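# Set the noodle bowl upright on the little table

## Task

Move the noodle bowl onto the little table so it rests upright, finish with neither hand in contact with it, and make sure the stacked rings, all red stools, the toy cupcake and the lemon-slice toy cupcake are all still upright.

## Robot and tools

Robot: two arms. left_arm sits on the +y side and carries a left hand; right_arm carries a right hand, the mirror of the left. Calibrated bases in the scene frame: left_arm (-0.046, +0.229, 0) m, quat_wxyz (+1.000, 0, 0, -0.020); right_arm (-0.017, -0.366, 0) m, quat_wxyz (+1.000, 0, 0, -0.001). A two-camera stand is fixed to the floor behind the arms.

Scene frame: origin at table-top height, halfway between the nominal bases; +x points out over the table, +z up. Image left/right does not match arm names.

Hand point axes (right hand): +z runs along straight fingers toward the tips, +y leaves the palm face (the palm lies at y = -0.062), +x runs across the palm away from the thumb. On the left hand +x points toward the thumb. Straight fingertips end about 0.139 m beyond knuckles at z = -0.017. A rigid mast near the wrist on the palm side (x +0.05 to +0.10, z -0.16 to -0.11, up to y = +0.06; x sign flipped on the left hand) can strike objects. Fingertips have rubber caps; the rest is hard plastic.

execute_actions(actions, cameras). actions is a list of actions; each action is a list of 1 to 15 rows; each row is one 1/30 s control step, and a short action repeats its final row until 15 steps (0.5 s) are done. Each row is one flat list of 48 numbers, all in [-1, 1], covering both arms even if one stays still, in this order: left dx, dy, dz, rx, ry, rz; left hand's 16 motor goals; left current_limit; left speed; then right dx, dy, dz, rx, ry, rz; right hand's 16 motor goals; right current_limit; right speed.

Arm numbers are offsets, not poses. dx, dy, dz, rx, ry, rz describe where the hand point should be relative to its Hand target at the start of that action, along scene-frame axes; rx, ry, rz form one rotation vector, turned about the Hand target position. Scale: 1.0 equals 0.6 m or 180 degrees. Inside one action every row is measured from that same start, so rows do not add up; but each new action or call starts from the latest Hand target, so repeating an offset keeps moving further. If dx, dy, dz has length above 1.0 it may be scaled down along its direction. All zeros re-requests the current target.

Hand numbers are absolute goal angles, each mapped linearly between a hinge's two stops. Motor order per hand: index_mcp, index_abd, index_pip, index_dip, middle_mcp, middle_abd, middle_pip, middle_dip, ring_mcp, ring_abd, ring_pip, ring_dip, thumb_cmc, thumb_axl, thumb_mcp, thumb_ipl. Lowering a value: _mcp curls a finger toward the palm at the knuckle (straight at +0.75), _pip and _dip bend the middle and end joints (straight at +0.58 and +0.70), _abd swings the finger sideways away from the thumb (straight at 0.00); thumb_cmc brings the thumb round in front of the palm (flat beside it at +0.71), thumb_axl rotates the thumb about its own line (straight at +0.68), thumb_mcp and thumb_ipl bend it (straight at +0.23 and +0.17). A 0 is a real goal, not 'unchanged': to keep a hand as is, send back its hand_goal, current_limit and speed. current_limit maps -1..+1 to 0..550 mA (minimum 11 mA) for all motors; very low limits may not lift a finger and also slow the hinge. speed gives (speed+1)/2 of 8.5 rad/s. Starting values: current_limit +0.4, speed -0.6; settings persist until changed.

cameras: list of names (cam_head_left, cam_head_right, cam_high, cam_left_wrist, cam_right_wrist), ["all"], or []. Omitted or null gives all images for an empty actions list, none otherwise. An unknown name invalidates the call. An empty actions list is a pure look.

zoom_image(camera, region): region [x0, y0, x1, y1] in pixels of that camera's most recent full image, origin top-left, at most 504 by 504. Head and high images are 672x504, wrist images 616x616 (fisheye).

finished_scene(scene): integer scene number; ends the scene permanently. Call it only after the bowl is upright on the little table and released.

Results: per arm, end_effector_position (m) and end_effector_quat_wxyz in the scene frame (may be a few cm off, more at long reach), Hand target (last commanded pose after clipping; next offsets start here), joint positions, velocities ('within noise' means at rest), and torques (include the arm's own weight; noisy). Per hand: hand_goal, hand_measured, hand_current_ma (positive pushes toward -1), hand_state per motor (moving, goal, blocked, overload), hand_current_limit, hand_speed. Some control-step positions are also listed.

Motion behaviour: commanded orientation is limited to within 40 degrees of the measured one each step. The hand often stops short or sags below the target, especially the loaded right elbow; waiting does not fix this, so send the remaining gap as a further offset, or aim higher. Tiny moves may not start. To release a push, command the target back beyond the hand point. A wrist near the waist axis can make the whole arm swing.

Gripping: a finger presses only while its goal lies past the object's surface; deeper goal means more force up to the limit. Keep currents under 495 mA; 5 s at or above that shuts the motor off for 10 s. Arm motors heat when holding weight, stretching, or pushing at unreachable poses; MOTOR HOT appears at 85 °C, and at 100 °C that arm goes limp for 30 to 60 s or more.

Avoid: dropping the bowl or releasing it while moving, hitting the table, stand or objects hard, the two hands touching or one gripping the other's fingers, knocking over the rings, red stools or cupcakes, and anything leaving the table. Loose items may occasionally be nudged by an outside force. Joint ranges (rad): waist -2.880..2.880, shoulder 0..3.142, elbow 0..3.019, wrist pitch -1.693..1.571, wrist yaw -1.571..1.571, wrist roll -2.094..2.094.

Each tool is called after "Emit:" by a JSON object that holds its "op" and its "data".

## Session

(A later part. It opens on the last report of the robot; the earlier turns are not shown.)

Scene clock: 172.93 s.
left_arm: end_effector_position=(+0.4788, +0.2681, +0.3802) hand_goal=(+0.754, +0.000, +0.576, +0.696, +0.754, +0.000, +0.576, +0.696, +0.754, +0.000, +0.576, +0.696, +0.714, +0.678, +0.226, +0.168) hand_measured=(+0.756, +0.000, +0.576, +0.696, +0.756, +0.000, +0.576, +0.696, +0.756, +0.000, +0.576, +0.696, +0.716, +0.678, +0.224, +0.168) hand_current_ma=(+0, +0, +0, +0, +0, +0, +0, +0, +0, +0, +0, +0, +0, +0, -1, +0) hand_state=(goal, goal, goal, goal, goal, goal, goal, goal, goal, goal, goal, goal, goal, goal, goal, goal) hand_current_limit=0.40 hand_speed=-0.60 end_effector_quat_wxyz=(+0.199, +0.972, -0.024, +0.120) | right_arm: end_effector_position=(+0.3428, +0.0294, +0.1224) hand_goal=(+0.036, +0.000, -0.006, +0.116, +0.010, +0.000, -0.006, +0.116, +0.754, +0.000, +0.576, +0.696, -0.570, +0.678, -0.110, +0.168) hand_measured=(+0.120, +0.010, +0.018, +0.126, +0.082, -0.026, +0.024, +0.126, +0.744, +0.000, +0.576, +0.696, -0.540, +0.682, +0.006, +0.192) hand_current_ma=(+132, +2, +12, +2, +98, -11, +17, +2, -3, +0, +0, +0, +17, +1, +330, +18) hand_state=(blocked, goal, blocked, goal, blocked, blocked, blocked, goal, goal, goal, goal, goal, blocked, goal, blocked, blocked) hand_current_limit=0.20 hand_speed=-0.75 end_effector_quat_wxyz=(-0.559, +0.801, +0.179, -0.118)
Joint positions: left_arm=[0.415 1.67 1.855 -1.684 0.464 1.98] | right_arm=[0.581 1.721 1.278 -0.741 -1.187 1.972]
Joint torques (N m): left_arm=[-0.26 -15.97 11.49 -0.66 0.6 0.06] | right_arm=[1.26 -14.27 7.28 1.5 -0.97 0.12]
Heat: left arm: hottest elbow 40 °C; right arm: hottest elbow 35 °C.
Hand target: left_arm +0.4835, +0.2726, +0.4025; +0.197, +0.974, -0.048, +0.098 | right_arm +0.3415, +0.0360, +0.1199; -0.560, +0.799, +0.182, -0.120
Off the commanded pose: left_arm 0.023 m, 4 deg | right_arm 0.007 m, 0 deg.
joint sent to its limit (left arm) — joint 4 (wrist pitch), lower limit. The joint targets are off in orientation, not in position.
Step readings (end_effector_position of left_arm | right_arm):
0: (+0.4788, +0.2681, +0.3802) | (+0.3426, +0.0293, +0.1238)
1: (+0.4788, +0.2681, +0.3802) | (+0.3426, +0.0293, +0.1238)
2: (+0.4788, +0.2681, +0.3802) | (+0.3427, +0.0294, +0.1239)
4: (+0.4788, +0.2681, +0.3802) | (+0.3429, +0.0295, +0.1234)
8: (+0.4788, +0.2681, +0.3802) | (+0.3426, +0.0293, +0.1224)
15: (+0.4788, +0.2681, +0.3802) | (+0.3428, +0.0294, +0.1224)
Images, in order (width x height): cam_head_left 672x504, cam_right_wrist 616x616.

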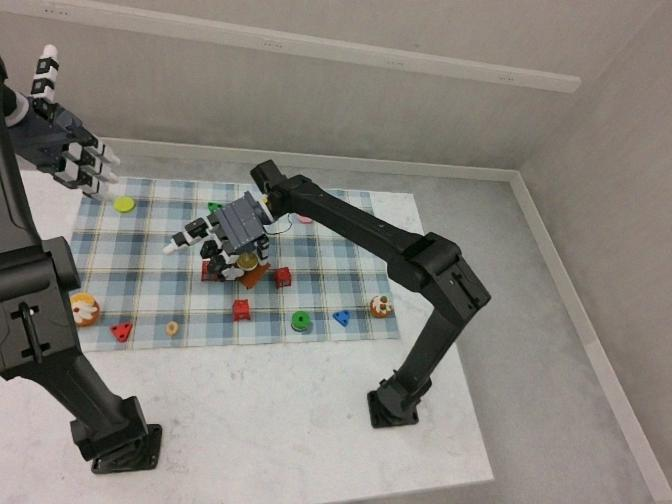

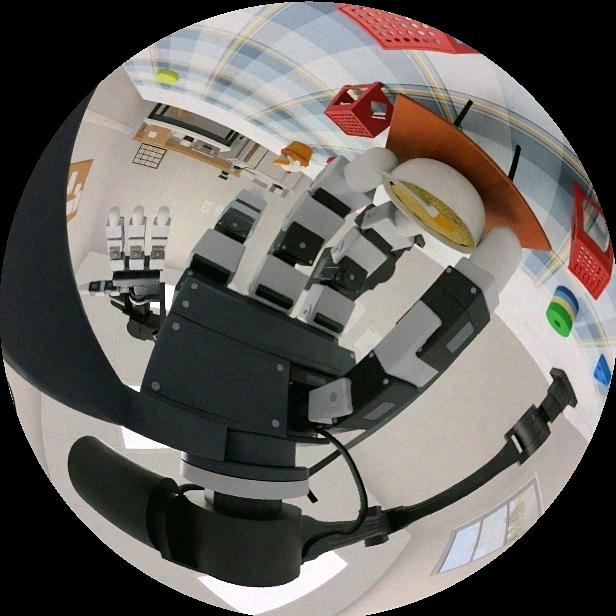

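Emit:
{"op": "execute_actions", "data": {"actions": [[[0,0,0,0,0,0,0.754,0,0.576,0.696,0.754,0,0.576,0.696,0.754,0,0.576,0.696,0.714,0.678,0.226,0.168,0.4,-0.6,0,0,-0.008,0,0,0,0.035,0,-0.007,0.116,0.01,0,-0.007,0.116,0.754,0,0.576,0.696,-0.571,0.678,-0.11,0.168,0.2,-0.75]]], "cameras": ["cam_head_left","cam_right_wrist"]}}

Emit:
{"op": "zoom_image", "data": {"camera": "cam_head_left", "region": [190, 190, 310, 310]}}

Emit:
{"op": "zoom_image", "data": {"camera": "cam_right_wrist", "region": [300, 60, 580, 300]}}

Scene clock: 178.13 s.
left_arm: end_effector_position=(+0.4788, +0.2681, +0.3802) hand_goal=(+0.754, +0.000, +0.576, +0.696, +0.754, +0.000, +0.576, +0.696, +0.754, +0.000, +0.576, +0.696, +0.714, +0.678, +0.226, +0.168) hand_measured=(+0.756, +0.000, +0.576, +0.696, +0.756, +0.000, +0.576, +0.696, +0.756, +0.000, +0.576, +0.696, +0.716, +0.678, +0.224, +0.168) hand_current_ma=(+0, +0, +0, +0, +0, +0, +0, +0, +0, +0, +0, +0, +0, +0, -1, +0) hand_state=(goal, goal, goal, goal, goal, goal, goal, goal, goal, goal, goal, goal, goal, goal, goal, goal) hand_current_limit=0.40 hand_speed=-0.60 end_effector_quat_wxyz=(+0.199, +0.972, -0.024, +0.120) | right_arm: end_effector_position=(+0.3433, +0.0299, +0.1218) hand_goal=(+0.036, +0.000, -0.006, +0.116, +0.010, +0.000, -0.006, +0.116, +0.754, +0.000, +0.576, +0.696, -0.570, +0.678, -0.110, +0.168) hand_measured=(+0.120, +0.010, +0.018, +0.126, +0.082, -0.026, +0.024, +0.126, +0.744, +0.000, +0.576, +0.696, -0.540, +0.682, +0.006, +0.192) hand_current_ma=(+132, +2, +12, +2, +98, -11, +17, +2, -3, +0, +0, +0, +17, +1, +330, +18) hand_state=(blocked, goal, blocked, goal, blocked, blocked, blocked, goal, goal, goal, goal, goal, blocked, goal, blocked, blocked) hand_current_limit=0.20 hand_speed=-0.75 end_effector_quat_wxyz=(-0.560, +0.801, +0.179, -0.116)
Joint positions: left_arm=[0.415 1.67 1.855 -1.684 0.464 1.98] | right_arm=[0.581 1.721 1.275 -0.73 -1.187 1.979]
Joint torques (N m): left_arm=[-0.62 -16.03 11.56 -0.7 0.61 0.08] | right_arm=[1.26 -13.8 6.95 1.59 -0.96 0.06]
Heat: left arm: hottest elbow 41 °C; right arm: hottest elbow 35 °C.
Hand target: left_arm +0.4835, +0.2726, +0.4025; +0.197, +0.974, -0.048, +0.098 | right_arm +0.3415, +0.0361, +0.1152; -0.560, +0.799, +0.182, -0.120
Off the commanded pose: left_arm 0.023 m, 4 deg | right_arm 0.009 m, 1 deg.
joint sent to its limit (left arm) — joint 4 (wrist pitch), lower limit. The joint targets are off in orientation, not in position.
Step readings (end_effector_position of left_arm | right_arm):
0: (+0.4788, +0.2681, +0.3802) | (+0.3428, +0.0294, +0.1224)
1: (+0.4788, +0.2681, +0.3802) | (+0.3428, +0.0294, +0.1224)
2: (+0.4788, +0.2681, +0.3802) | (+0.3428, +0.0295, +0.1223)
4: (+0.4788, +0.2681, +0.3802) | (+0.3430, +0.0296, +0.1220)
8: (+0.4788, +0.2681, +0.3802) | (+0.3432, +0.0298, +0.1219)
15: (+0.4788, +0.2681, +0.3802) | (+0.3433, +0.0299, +0.1218)
Images, in order (width x height): cam_head_left 672x504, cam_right_wrist 616x616.

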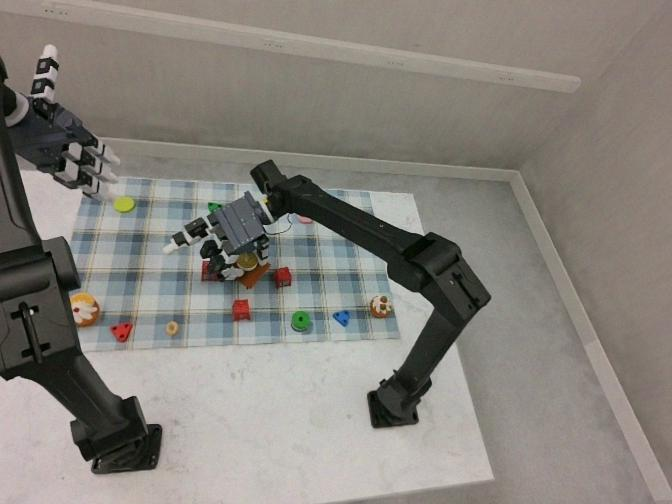

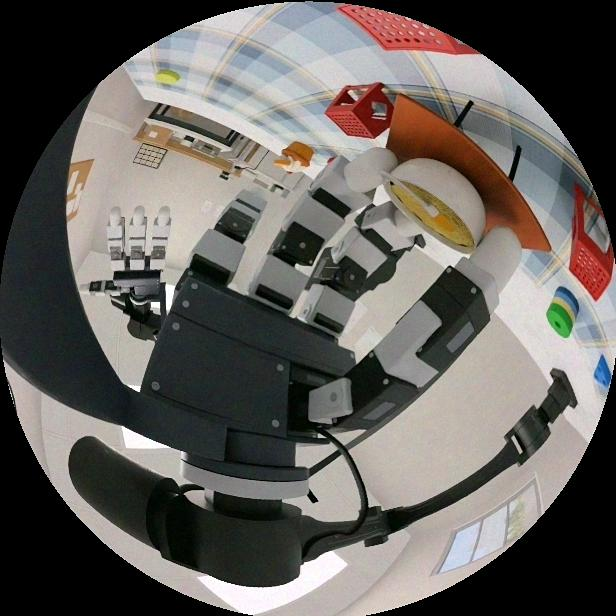

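Scaled by 4.200.

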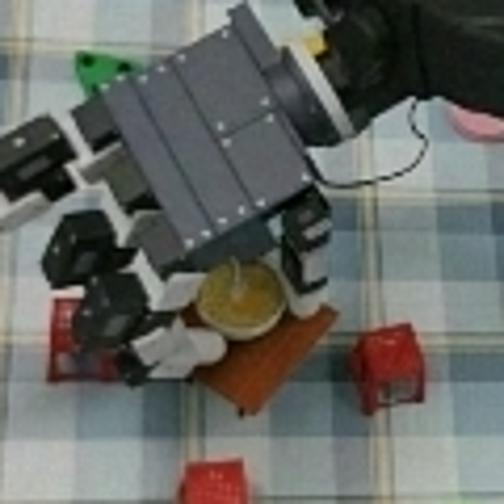

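Scaled by 1.800 from the camera's 616x616 image, which has a finer 880x880 frame.

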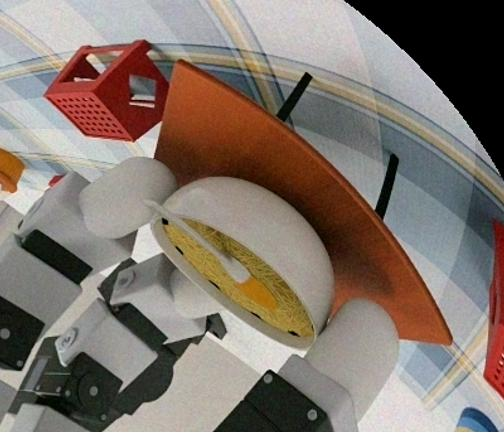

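Emit:
{"op": "execute_actions", "data": {"actions": [[[0,0,0,0,0,0,0.754,0,0.576,0.696,0.754,0,0.576,0.696,0.754,0,0.576,0.696,0.714,0.678,0.226,0.168,0.4,-0.6,0,0,0.005,0,0,0,0.15,0,-0.007,0.116,0.11,0,-0.007,0.116,0.754,0,0.576,0.696,-0.571,0.678,0.02,0.168,0.2,-0.85]],[[0,0,0,0,0,0,0.754,0,0.576,0.696,0.754,0,0.576,0.696,0.754,0,0.576,0.696,0.714,0.678,0.226,0.168,0.4,-0.6,0,0,0,0,0,0,0.26,0,-0.007,0.116,0.26,0,-0.007,0.116,0.754,0,0.576,0.696,-0.571,0.678,0.11,0.168,0.2,-0.8]],[[0,0,0,0,0,0,0.754,0,0.576,0.696,0.754,0,0.576,0.696,0.754,0,0.576,0.696,0.714,0.678,0.226,0.168,0.4,-0.6,0,0,0,0,0,0,0.42,0,-0.007,0.116,0.42,0,-0.007,0.116,0.754,0,0.576,0.696,-0.571,0.678,0.2,0.168,0.2,-0.7]]], "cameras": ["cam_head_left","cam_right_wrist"]}}

Emit:
{"op": "zoom_image", "data": {"camera": "cam_head_left", "region": [190, 190, 310, 310]}}

Emit:
{"op": "zoom_image", "data": {"camera": "cam_right_wrist", "region": [300, 60, 580, 300]}}

Scene clock: 186.43 s.
left_arm: end_effector_position=(+0.4788, +0.2681, +0.3802) hand_goal=(+0.754, +0.000, +0.576, +0.696, +0.754, +0.000, +0.576, +0.696, +0.754, +0.000, +0.576, +0.696, +0.714, +0.678, +0.226, +0.168) hand_measured=(+0.756, +0.000, +0.576, +0.696, +0.756, +0.000, +0.576, +0.696, +0.756, +0.000, +0.576, +0.696, +0.716, +0.678, +0.224, +0.168) hand_current_ma=(+0, +0, +0, +0, +0, +0, +0, +0, +0, +0, +0, +0, +0, +0, -1, +0) hand_state=(goal, goal, goal, goal, goal, goal, goal, goal, goal, goal, goal, goal, goal, goal, goal, goal) hand_current_limit=0.40 hand_speed=-0.60 end_effector_quat_wxyz=(+0.199, +0.972, -0.024, +0.120) | right_arm: end_effector_position=(+0.3433, +0.0299, +0.1218) hand_goal=(+0.420, +0.000, -0.006, +0.116, +0.420, +0.000, -0.006, +0.116, +0.754, +0.000, +0.576, +0.696, -0.570, +0.678, +0.200, +0.168) hand_measured=(+0.404, +0.004, -0.004, +0.118, +0.408, -0.004, -0.004, +0.118, +0.744, +0.000, +0.576, +0.696, -0.568, +0.680, +0.194, +0.170) hand_current_ma=(-5, +0, +0, +0, -4, +0, +0, +0, -3, +0, +0, +0, +0, +0, -1, +0) hand_state=(goal, goal, goal, goal, goal, goal, goal, goal, goal, goal, goal, goal, goal, goal, goal, goal) hand_current_limit=0.20 hand_speed=-0.70 end_effector_quat_wxyz=(-0.560, +0.801, +0.179, -0.116)
Joint positions: left_arm=[0.415 1.67 1.855 -1.684 0.464 1.98] | right_arm=[0.581 1.721 1.275 -0.73 -1.187 1.979]
Joint torques (N m): left_arm=[-0.73 -16.09 11.62 -0.72 0.63 0.07] | right_arm=[1.2 -14.21 7.32 1.28 -1.02 0.08]
Heat: left arm: hottest elbow 41 °C; right arm: hottest elbow 35 °C.
Hand target: left_arm +0.4835, +0.2726, +0.4025; +0.197, +0.974, -0.048, +0.098 | right_arm +0.3416, +0.0360, +0.1181; -0.560, +0.800, +0.182, -0.120
Off the commanded pose: left_arm 0.023 m, 4 deg | right_arm 0.007 m, 1 deg.
joint sent to its limit (left arm) — joint 4 (wrist pitch), lower limit. The joint targets are off in orientation, not in position.
Step readings (end_effector_position of left_arm | right_arm):
0: (+0.4788, +0.2681, +0.3802) | (+0.3433, +0.0299, +0.1218)
1: (+0.4788, +0.2681, +0.3802) | (+0.3433, +0.0299, +0.1218)
2: (+0.4788, +0.2681, +0.3802) | (+0.3433, +0.0299, +0.1218)
4: (+0.4788, +0.2681, +0.3802) | (+0.3433, +0.0299, +0.1218)
8: (+0.4788, +0.2681, +0.3802) | (+0.3433, +0.0299, +0.1218)
15: (+0.4788, +0.2681, +0.3802) | (+0.3433, +0.0299, +0.1218)
16: (+0.4788, +0.2681, +0.3802) | (+0.3433, +0.0299, +0.1218)
17: (+0.4788, +0.2681, +0.3802) | (+0.3433, +0.0299, +0.1218)
19: (+0.4788, +0.2681, +0.3802) | (+0.3433, +0.0299, +0.1218)
23: (+0.4788, +0.2681, +0.3802) | (+0.3433, +0.0299, +0.1218)
30: (+0.4788, +0.2681, +0.3802) | (+0.3433, +0.0299, +0.1218)
31: (+0.4788, +0.2681, +0.3802) | (+0.3433, +0.0299, +0.1218)
32: (+0.4788, +0.2681, +0.3802) | (+0.3433, +0.0299, +0.1218)
34: (+0.4788, +0.2681, +0.3802) | (+0.3433, +0.0299, +0.1218)
38: (+0.4788, +0.2681, +0.3802) | (+0.3433, +0.0299, +0.1218)
45: (+0.4788, +0.2681, +0.3802) | (+0.3433, +0.0299, +0.1218)
Images, in order (width x height): cam_head_left 672x504, cam_right_wrist 616x616.

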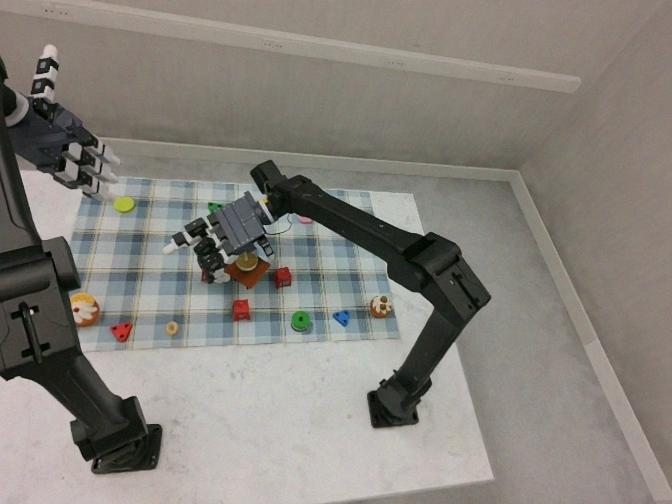

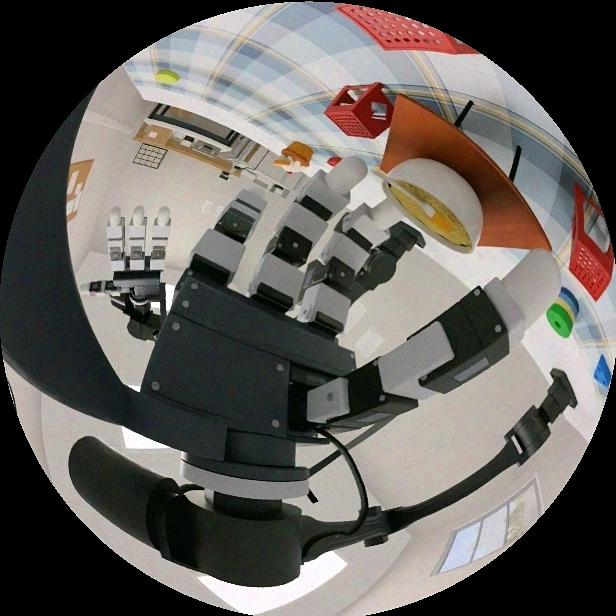

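Scaled by 4.200.

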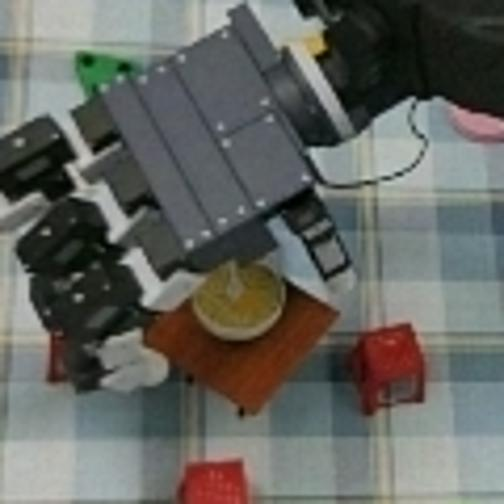

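Scaled by 1.800 from the camera's 616x616 image, which has a finer 880x880 frame.

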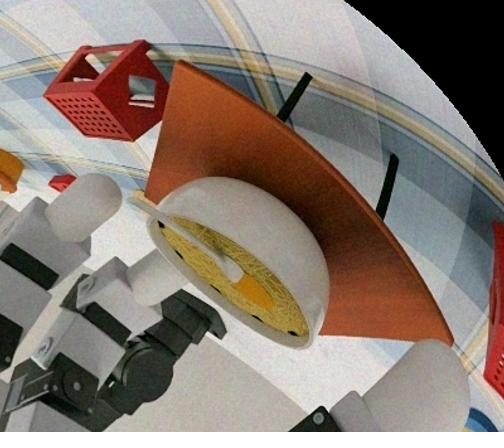

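Emit:
{"op": "execute_actions", "data": {"actions": [[[0,0,0,0,0,0,0.754,0,0.576,0.696,0.754,0,0.576,0.696,0.754,0,0.576,0.696,0.714,0.678,0.226,0.168,0.4,-0.6,0.008,0.006,0.1,0,0,0,0.48,0,0.05,0.16,0.48,0,0.05,0.16,0.754,0,0.576,0.696,-0.571,0.678,0.22,0.168,0.2,-0.7]],[[0,0,0,0,0,0,0.754,0,0.576,0.696,0.754,0,0.576,0.696,0.754,0,0.576,0.696,0.714,0.678,0.226,0.168,0.4,-0.6,0,0,0.18,0,0,0,0.48,0,0.05,0.16,0.48,0,0.05,0.16,0.754,0,0.576,0.696,-0.571,0.678,0.22,0.168,0.2,-0.7]],[[0,0,0,0,0,0,0.754,0,0.576,0.696,0.754,0,0.576,0.696,0.754,0,0.576,0.696,0.714,0.678,0.226,0.168,0.4,-0.6,0,-0.25,0.02,0,0,-0.06,0.48,0,0.05,0.16,0.48,0,0.05,0.16,0.754,0,0.576,0.696,-0.571,0.678,0.22,0.168,0.2,-0.7]]], "cameras": ["cam_head_left","cam_high"]}}

Emit:
{"op": "zoom_image", "data": {"camera": "cam_head_left", "region": [190, 190, 310, 310]}}

Emit:
{"op": "zoom_image", "data": {"camera": "cam_high", "region": [170, 110, 350, 350]}}

Scene clock: 195.67 s.
left_arm: end_effector_position=(+0.4788, +0.2681, +0.3802) hand_goal=(+0.754, +0.000, +0.576, +0.696, +0.754, +0.000, +0.576, +0.696, +0.754, +0.000, +0.576, +0.696, +0.714, +0.678, +0.226, +0.168) hand_measured=(+0.756, +0.000, +0.576, +0.696, +0.756, +0.000, +0.576, +0.696, +0.756, +0.000, +0.576, +0.696, +0.716, +0.678, +0.224, +0.168) hand_current_ma=(+0, +0, +0, +0, +0, +0, +0, +0, +0, +0, +0, +0, +0, +0, -1, +0) hand_state=(goal, goal, goal, goal, goal, goal, goal, goal, goal, goal, goal, goal, goal, goal, goal, goal) hand_current_limit=0.40 hand_speed=-0.60 end_effector_quat_wxyz=(+0.199, +0.972, -0.024, +0.120) | right_arm: end_effector_position=(+0.3389, -0.1118, +0.2848) hand_goal=(+0.480, +0.000, +0.050, +0.160, +0.480, +0.000, +0.050, +0.160, +0.754, +0.000, +0.576, +0.696, -0.570, +0.678, +0.220, +0.168) hand_measured=(+0.470, +0.002, +0.048, +0.158, +0.472, -0.002, +0.048, +0.158, +0.744, +0.000, +0.576, +0.696, -0.570, +0.680, +0.216, +0.170) hand_current_ma=(-3, +0, +0, +0, -2, +0, +0, +0, -3, +0, +0, +0, +0, +0, +0, +0) hand_state=(goal, goal, goal, goal, goal, goal, goal, goal, goal, goal, goal, goal, goal, goal, goal, goal) hand_current_limit=0.20 hand_speed=-0.70 end_effector_quat_wxyz=(-0.566, +0.816, +0.090, -0.075)
Joint positions: left_arm=[0.415 1.67 1.855 -1.684 0.464 1.98] | right_arm=[0.311 1.433 1.386 -1.347 -1.21 1.781]
Joint torques (N m): left_arm=[-0.26 -15.68 11.51 -0.68 0.61 0.08] | right_arm=[0.09 -11.11 10.29 0.05 -1.18 -0.07]
Heat: left arm: hottest elbow 41 °C; right arm: hottest elbow 35 °C.
Hand target: left_arm +0.4835, +0.2726, +0.4025; +0.197, +0.974, -0.048, +0.098 | right_arm +0.3463, -0.1103, +0.2982; -0.569, +0.813, +0.106, -0.067
Off the commanded pose: left_arm 0.023 m, 4 deg | right_arm 0.015 m, 2 deg.
joint sent to its limit (left arm) — joint 4 (wrist pitch), lower limit. The joint targets are off in orientation, not in position.
Step readings (end_effector_position of left_arm | right_arm):
0: (+0.4788, +0.2681, +0.3802) | (+0.3433, +0.0299, +0.1218)
1: (+0.4788, +0.2681, +0.3802) | (+0.3433, +0.0299, +0.1218)
2: (+0.4788, +0.2681, +0.3802) | (+0.3425, +0.0294, +0.1217)
4: (+0.4788, +0.2681, +0.3802) | (+0.3385, +0.0269, +0.1225)
8: (+0.4788, +0.2681, +0.3802) | (+0.3357, +0.0252, +0.1297)
15: (+0.4788, +0.2681, +0.3802) | (+0.3386, +0.0270, +0.1448)
16: (+0.4788, +0.2681, +0.3802) | (+0.3386, +0.0271, +0.1462)
17: (+0.4788, +0.2681, +0.3802) | (+0.3377, +0.0264, +0.1490)
19: (+0.4788, +0.2681, +0.3802) | (+0.3354, +0.0249, +0.1620)
23: (+0.4788, +0.2681, +0.3802) | (+0.3375, +0.0266, +0.2105)
30: (+0.4788, +0.2681, +0.3802) | (+0.3425, +0.0306, +0.2763)
31: (+0.4788, +0.2681, +0.3802) | (+0.3421, +0.0302, +0.2774)
32: (+0.4788, +0.2681, +0.3802) | (+0.3416, +0.0268, +0.2769)
34: (+0.4788, +0.2681, +0.3802) | (+0.3348, +0.0079, +0.2701)
38: (+0.4788, +0.2681, +0.3802) | (+0.3349, -0.0570, +0.2641)
45: (+0.4788, +0.2681, +0.3802) | (+0.3439, -0.1097, +0.2859)
Images, in order (width x height): cam_head_left 672x504, cam_high 672x504.

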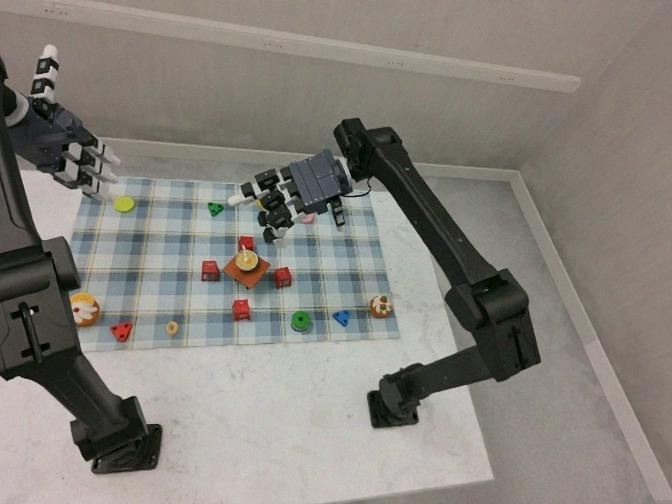

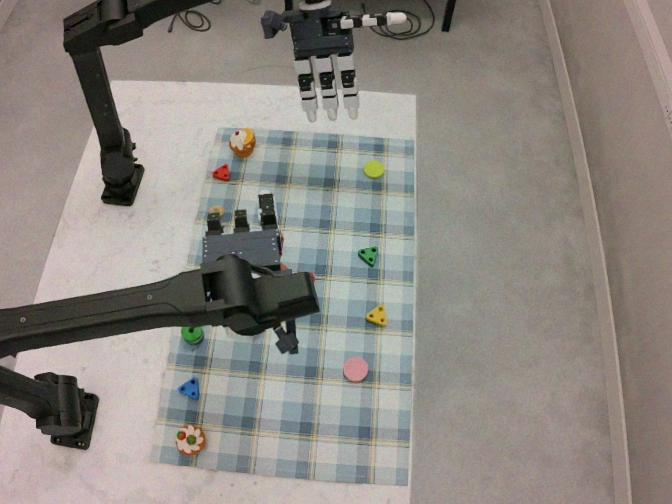

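Scaled by 4.200.

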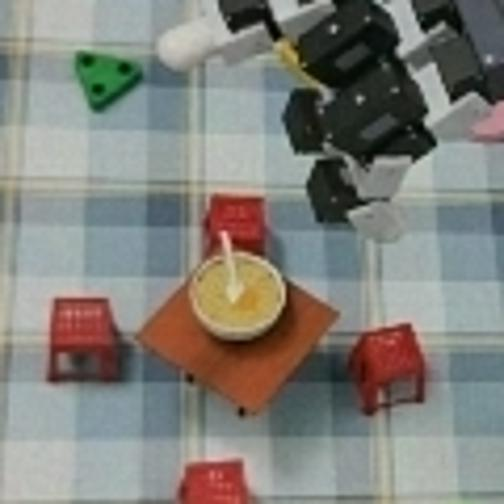

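Scaled by 2.100.

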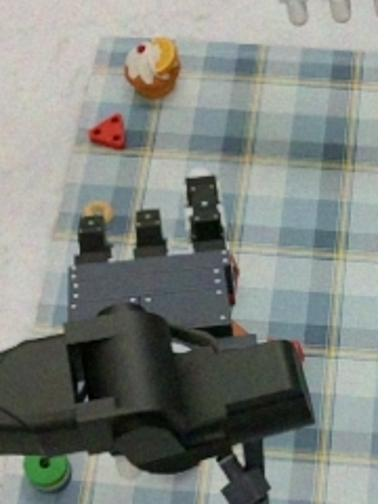

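The bowl is standing upright on the little table. The stools, rings and both cupcakes are still standing.

Emit:
{"op": "finished_scene", "data": {"scene": 3}}

The scene is finished: the task was done.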